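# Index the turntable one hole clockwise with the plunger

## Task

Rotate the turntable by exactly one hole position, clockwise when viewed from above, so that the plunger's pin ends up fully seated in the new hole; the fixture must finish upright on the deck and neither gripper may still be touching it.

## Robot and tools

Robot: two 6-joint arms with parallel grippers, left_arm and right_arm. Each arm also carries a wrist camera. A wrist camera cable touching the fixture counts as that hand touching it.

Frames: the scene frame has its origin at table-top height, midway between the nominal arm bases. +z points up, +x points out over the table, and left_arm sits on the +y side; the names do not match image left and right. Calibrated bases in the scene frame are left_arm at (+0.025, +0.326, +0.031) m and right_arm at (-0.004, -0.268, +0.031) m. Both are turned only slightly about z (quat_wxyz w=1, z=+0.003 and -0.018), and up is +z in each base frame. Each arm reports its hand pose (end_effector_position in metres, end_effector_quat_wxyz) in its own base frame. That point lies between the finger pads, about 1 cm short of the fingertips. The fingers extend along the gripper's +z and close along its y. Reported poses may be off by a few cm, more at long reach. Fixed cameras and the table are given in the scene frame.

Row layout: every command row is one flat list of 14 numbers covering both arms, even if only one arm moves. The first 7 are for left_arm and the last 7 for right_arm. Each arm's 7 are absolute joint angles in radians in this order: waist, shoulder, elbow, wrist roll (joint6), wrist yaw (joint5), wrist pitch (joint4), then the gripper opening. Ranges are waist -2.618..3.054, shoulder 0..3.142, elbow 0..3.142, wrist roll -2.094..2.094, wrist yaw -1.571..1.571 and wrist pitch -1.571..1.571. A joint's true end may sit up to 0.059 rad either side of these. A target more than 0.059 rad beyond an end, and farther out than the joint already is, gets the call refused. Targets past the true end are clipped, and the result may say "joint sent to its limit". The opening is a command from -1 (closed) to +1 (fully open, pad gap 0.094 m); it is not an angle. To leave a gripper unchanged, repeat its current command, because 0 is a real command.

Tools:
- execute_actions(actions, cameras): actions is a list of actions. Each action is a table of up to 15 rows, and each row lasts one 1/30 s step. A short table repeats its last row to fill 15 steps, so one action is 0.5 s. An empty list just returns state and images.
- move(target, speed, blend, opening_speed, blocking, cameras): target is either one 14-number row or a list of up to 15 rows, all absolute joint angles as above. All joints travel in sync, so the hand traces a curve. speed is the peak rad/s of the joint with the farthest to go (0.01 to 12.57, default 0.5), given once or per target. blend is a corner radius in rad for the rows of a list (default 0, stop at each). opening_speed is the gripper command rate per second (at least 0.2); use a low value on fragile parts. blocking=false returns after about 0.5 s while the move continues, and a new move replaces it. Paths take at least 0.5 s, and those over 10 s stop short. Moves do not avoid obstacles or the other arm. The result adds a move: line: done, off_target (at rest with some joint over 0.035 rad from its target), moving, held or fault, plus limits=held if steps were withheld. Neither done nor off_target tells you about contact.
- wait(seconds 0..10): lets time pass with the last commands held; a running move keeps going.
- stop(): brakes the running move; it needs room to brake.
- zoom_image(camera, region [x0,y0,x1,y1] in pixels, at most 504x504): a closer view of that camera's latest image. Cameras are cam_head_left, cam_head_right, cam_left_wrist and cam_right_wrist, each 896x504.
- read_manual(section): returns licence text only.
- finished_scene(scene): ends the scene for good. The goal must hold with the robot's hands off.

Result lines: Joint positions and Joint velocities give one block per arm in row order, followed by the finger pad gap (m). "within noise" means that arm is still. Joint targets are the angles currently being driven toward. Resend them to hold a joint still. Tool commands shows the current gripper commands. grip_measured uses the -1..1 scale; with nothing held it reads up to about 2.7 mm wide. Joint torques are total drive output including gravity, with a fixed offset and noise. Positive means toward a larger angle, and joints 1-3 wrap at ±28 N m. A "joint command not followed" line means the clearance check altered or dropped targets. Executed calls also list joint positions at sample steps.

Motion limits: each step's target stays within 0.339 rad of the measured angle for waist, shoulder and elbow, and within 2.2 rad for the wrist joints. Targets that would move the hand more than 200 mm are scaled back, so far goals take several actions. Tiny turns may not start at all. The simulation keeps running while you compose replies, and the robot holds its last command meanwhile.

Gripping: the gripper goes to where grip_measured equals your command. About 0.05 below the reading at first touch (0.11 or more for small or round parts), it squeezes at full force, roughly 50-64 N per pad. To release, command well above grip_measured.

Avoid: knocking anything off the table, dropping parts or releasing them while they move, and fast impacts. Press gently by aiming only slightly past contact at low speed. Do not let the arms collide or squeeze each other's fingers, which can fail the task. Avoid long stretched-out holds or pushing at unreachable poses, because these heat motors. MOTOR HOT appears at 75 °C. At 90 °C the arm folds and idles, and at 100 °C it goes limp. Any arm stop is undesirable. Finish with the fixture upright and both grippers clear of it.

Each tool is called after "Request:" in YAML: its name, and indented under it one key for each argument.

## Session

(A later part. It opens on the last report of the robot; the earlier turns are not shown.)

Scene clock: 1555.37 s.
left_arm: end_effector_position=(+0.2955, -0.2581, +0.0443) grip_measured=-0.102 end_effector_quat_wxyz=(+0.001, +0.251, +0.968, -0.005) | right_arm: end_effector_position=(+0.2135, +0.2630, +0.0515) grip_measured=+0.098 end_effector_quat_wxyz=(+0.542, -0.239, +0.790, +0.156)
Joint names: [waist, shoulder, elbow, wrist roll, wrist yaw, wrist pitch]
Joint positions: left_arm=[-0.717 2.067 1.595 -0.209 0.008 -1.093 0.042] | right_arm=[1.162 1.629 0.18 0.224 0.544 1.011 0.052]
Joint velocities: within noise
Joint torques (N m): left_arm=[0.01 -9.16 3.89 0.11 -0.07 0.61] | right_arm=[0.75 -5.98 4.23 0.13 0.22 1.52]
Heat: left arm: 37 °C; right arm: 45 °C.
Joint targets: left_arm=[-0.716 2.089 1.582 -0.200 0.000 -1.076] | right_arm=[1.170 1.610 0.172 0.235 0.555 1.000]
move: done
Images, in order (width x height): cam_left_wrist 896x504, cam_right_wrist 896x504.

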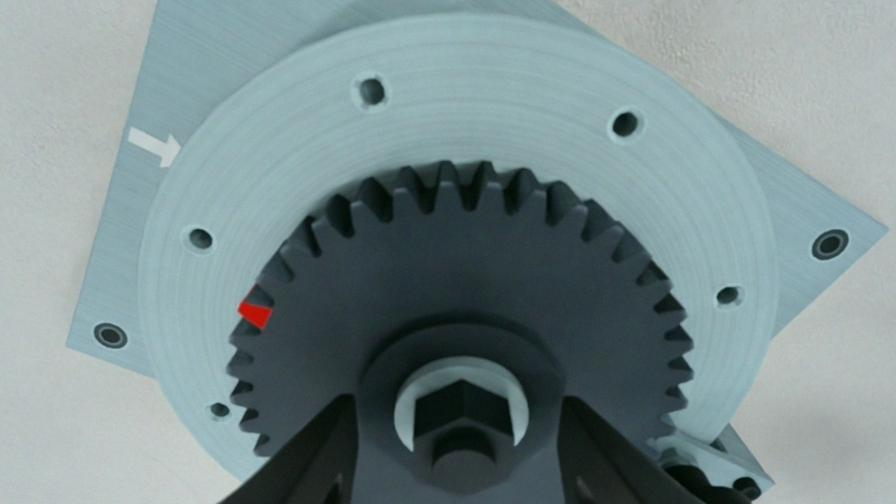

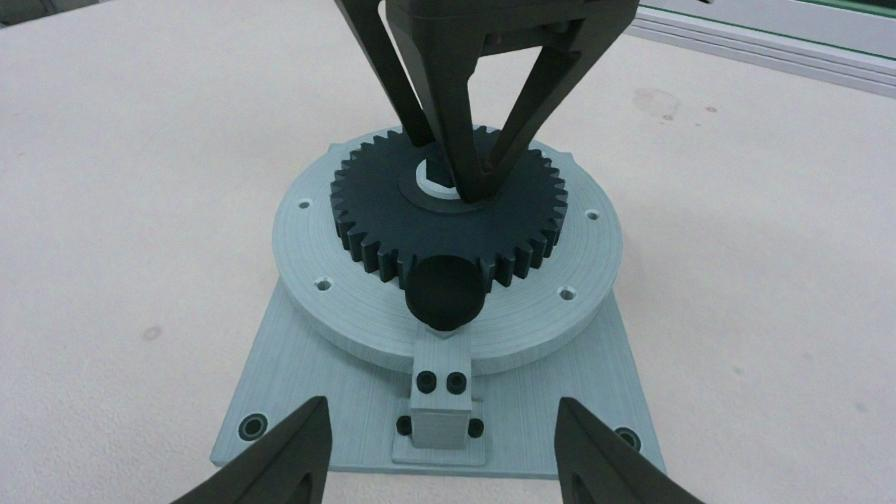

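Request:
move:
  target:
    - [-0.716, 2.060, 1.67, -0.20, 0, -1.180, -0.1, 1.17, 1.61, 0.172, 0.235, 0.555, 1.0, 0.1]
    - [-0.716, 2.02, 1.82, -0.20, 0, -1.34, 0.3, 1.17, 1.58, 0.13, 0.235, 0.555, 1.0, 0.1]
  speed: 0.5
  cameras: ["cam_left_wrist", "cam_right_wrist"]

Request:
zoom_image:
  camera: "cam_right_wrist"
  region: [250, 100, 650, 500]

Scene clock: 1583.67 s.
left_arm: end_effector_position=(+0.2953, -0.2578, +0.1006) grip_measured=+0.298 end_effector_quat_wxyz=(-0.005, +0.251, +0.968, -0.002) | right_arm: end_effector_position=(+0.2088, +0.2520, +0.0481) grip_measured=+0.098 end_effector_quat_wxyz=(+0.539, -0.242, +0.793, +0.151)
Joint names: [waist, shoulder, elbow, wrist roll, wrist yaw, wrist pitch]
Joint positions: left_arm=[-0.717 2.051 1.796 -0.209 0.008 -1.324 0.061] | right_arm=[1.162 1.6 0.138 0.224 0.544 1.01 0.052]
Joint velocities: within noise
Joint torques (N m): left_arm=[0.01 -14.12 6.78 0.11 -0.07 0.2] | right_arm=[0.76 -5.7 4.11 0.13 0.23 1.53]
Heat: left arm: 37 °C; right arm: 44 °C.
Joint targets: left_arm=[-0.716 2.020 1.820 -0.200 0.000 -1.340] | right_arm=[1.170 1.580 0.130 0.235 0.555 1.000]
move: done
Images, in order (width x height): cam_left_wrist 896x504, cam_right_wrist 896x504.

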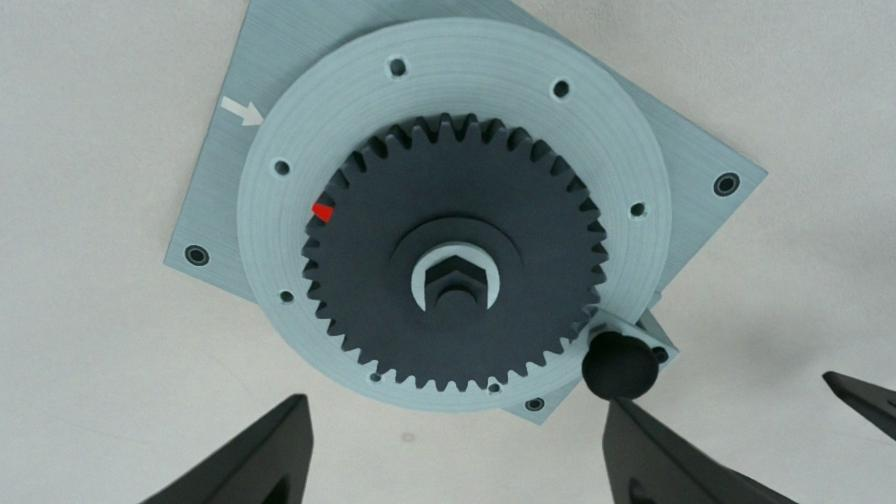

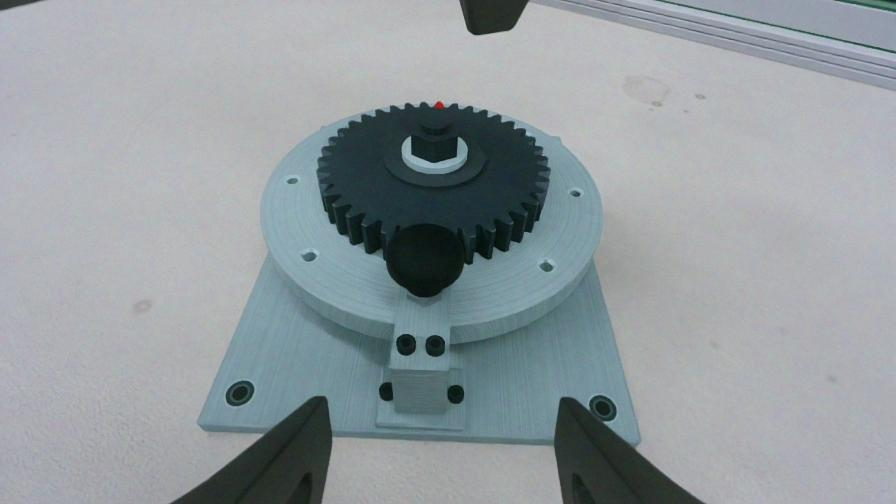

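Scaled by 1.260 from the camera's 896x504 image, which has a finer 1280x720 frame.

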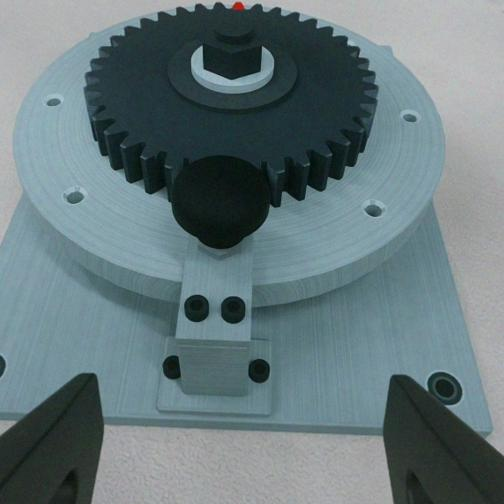

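Request:
finished_scene:
  scene: 1

The scene is finished: the task was done.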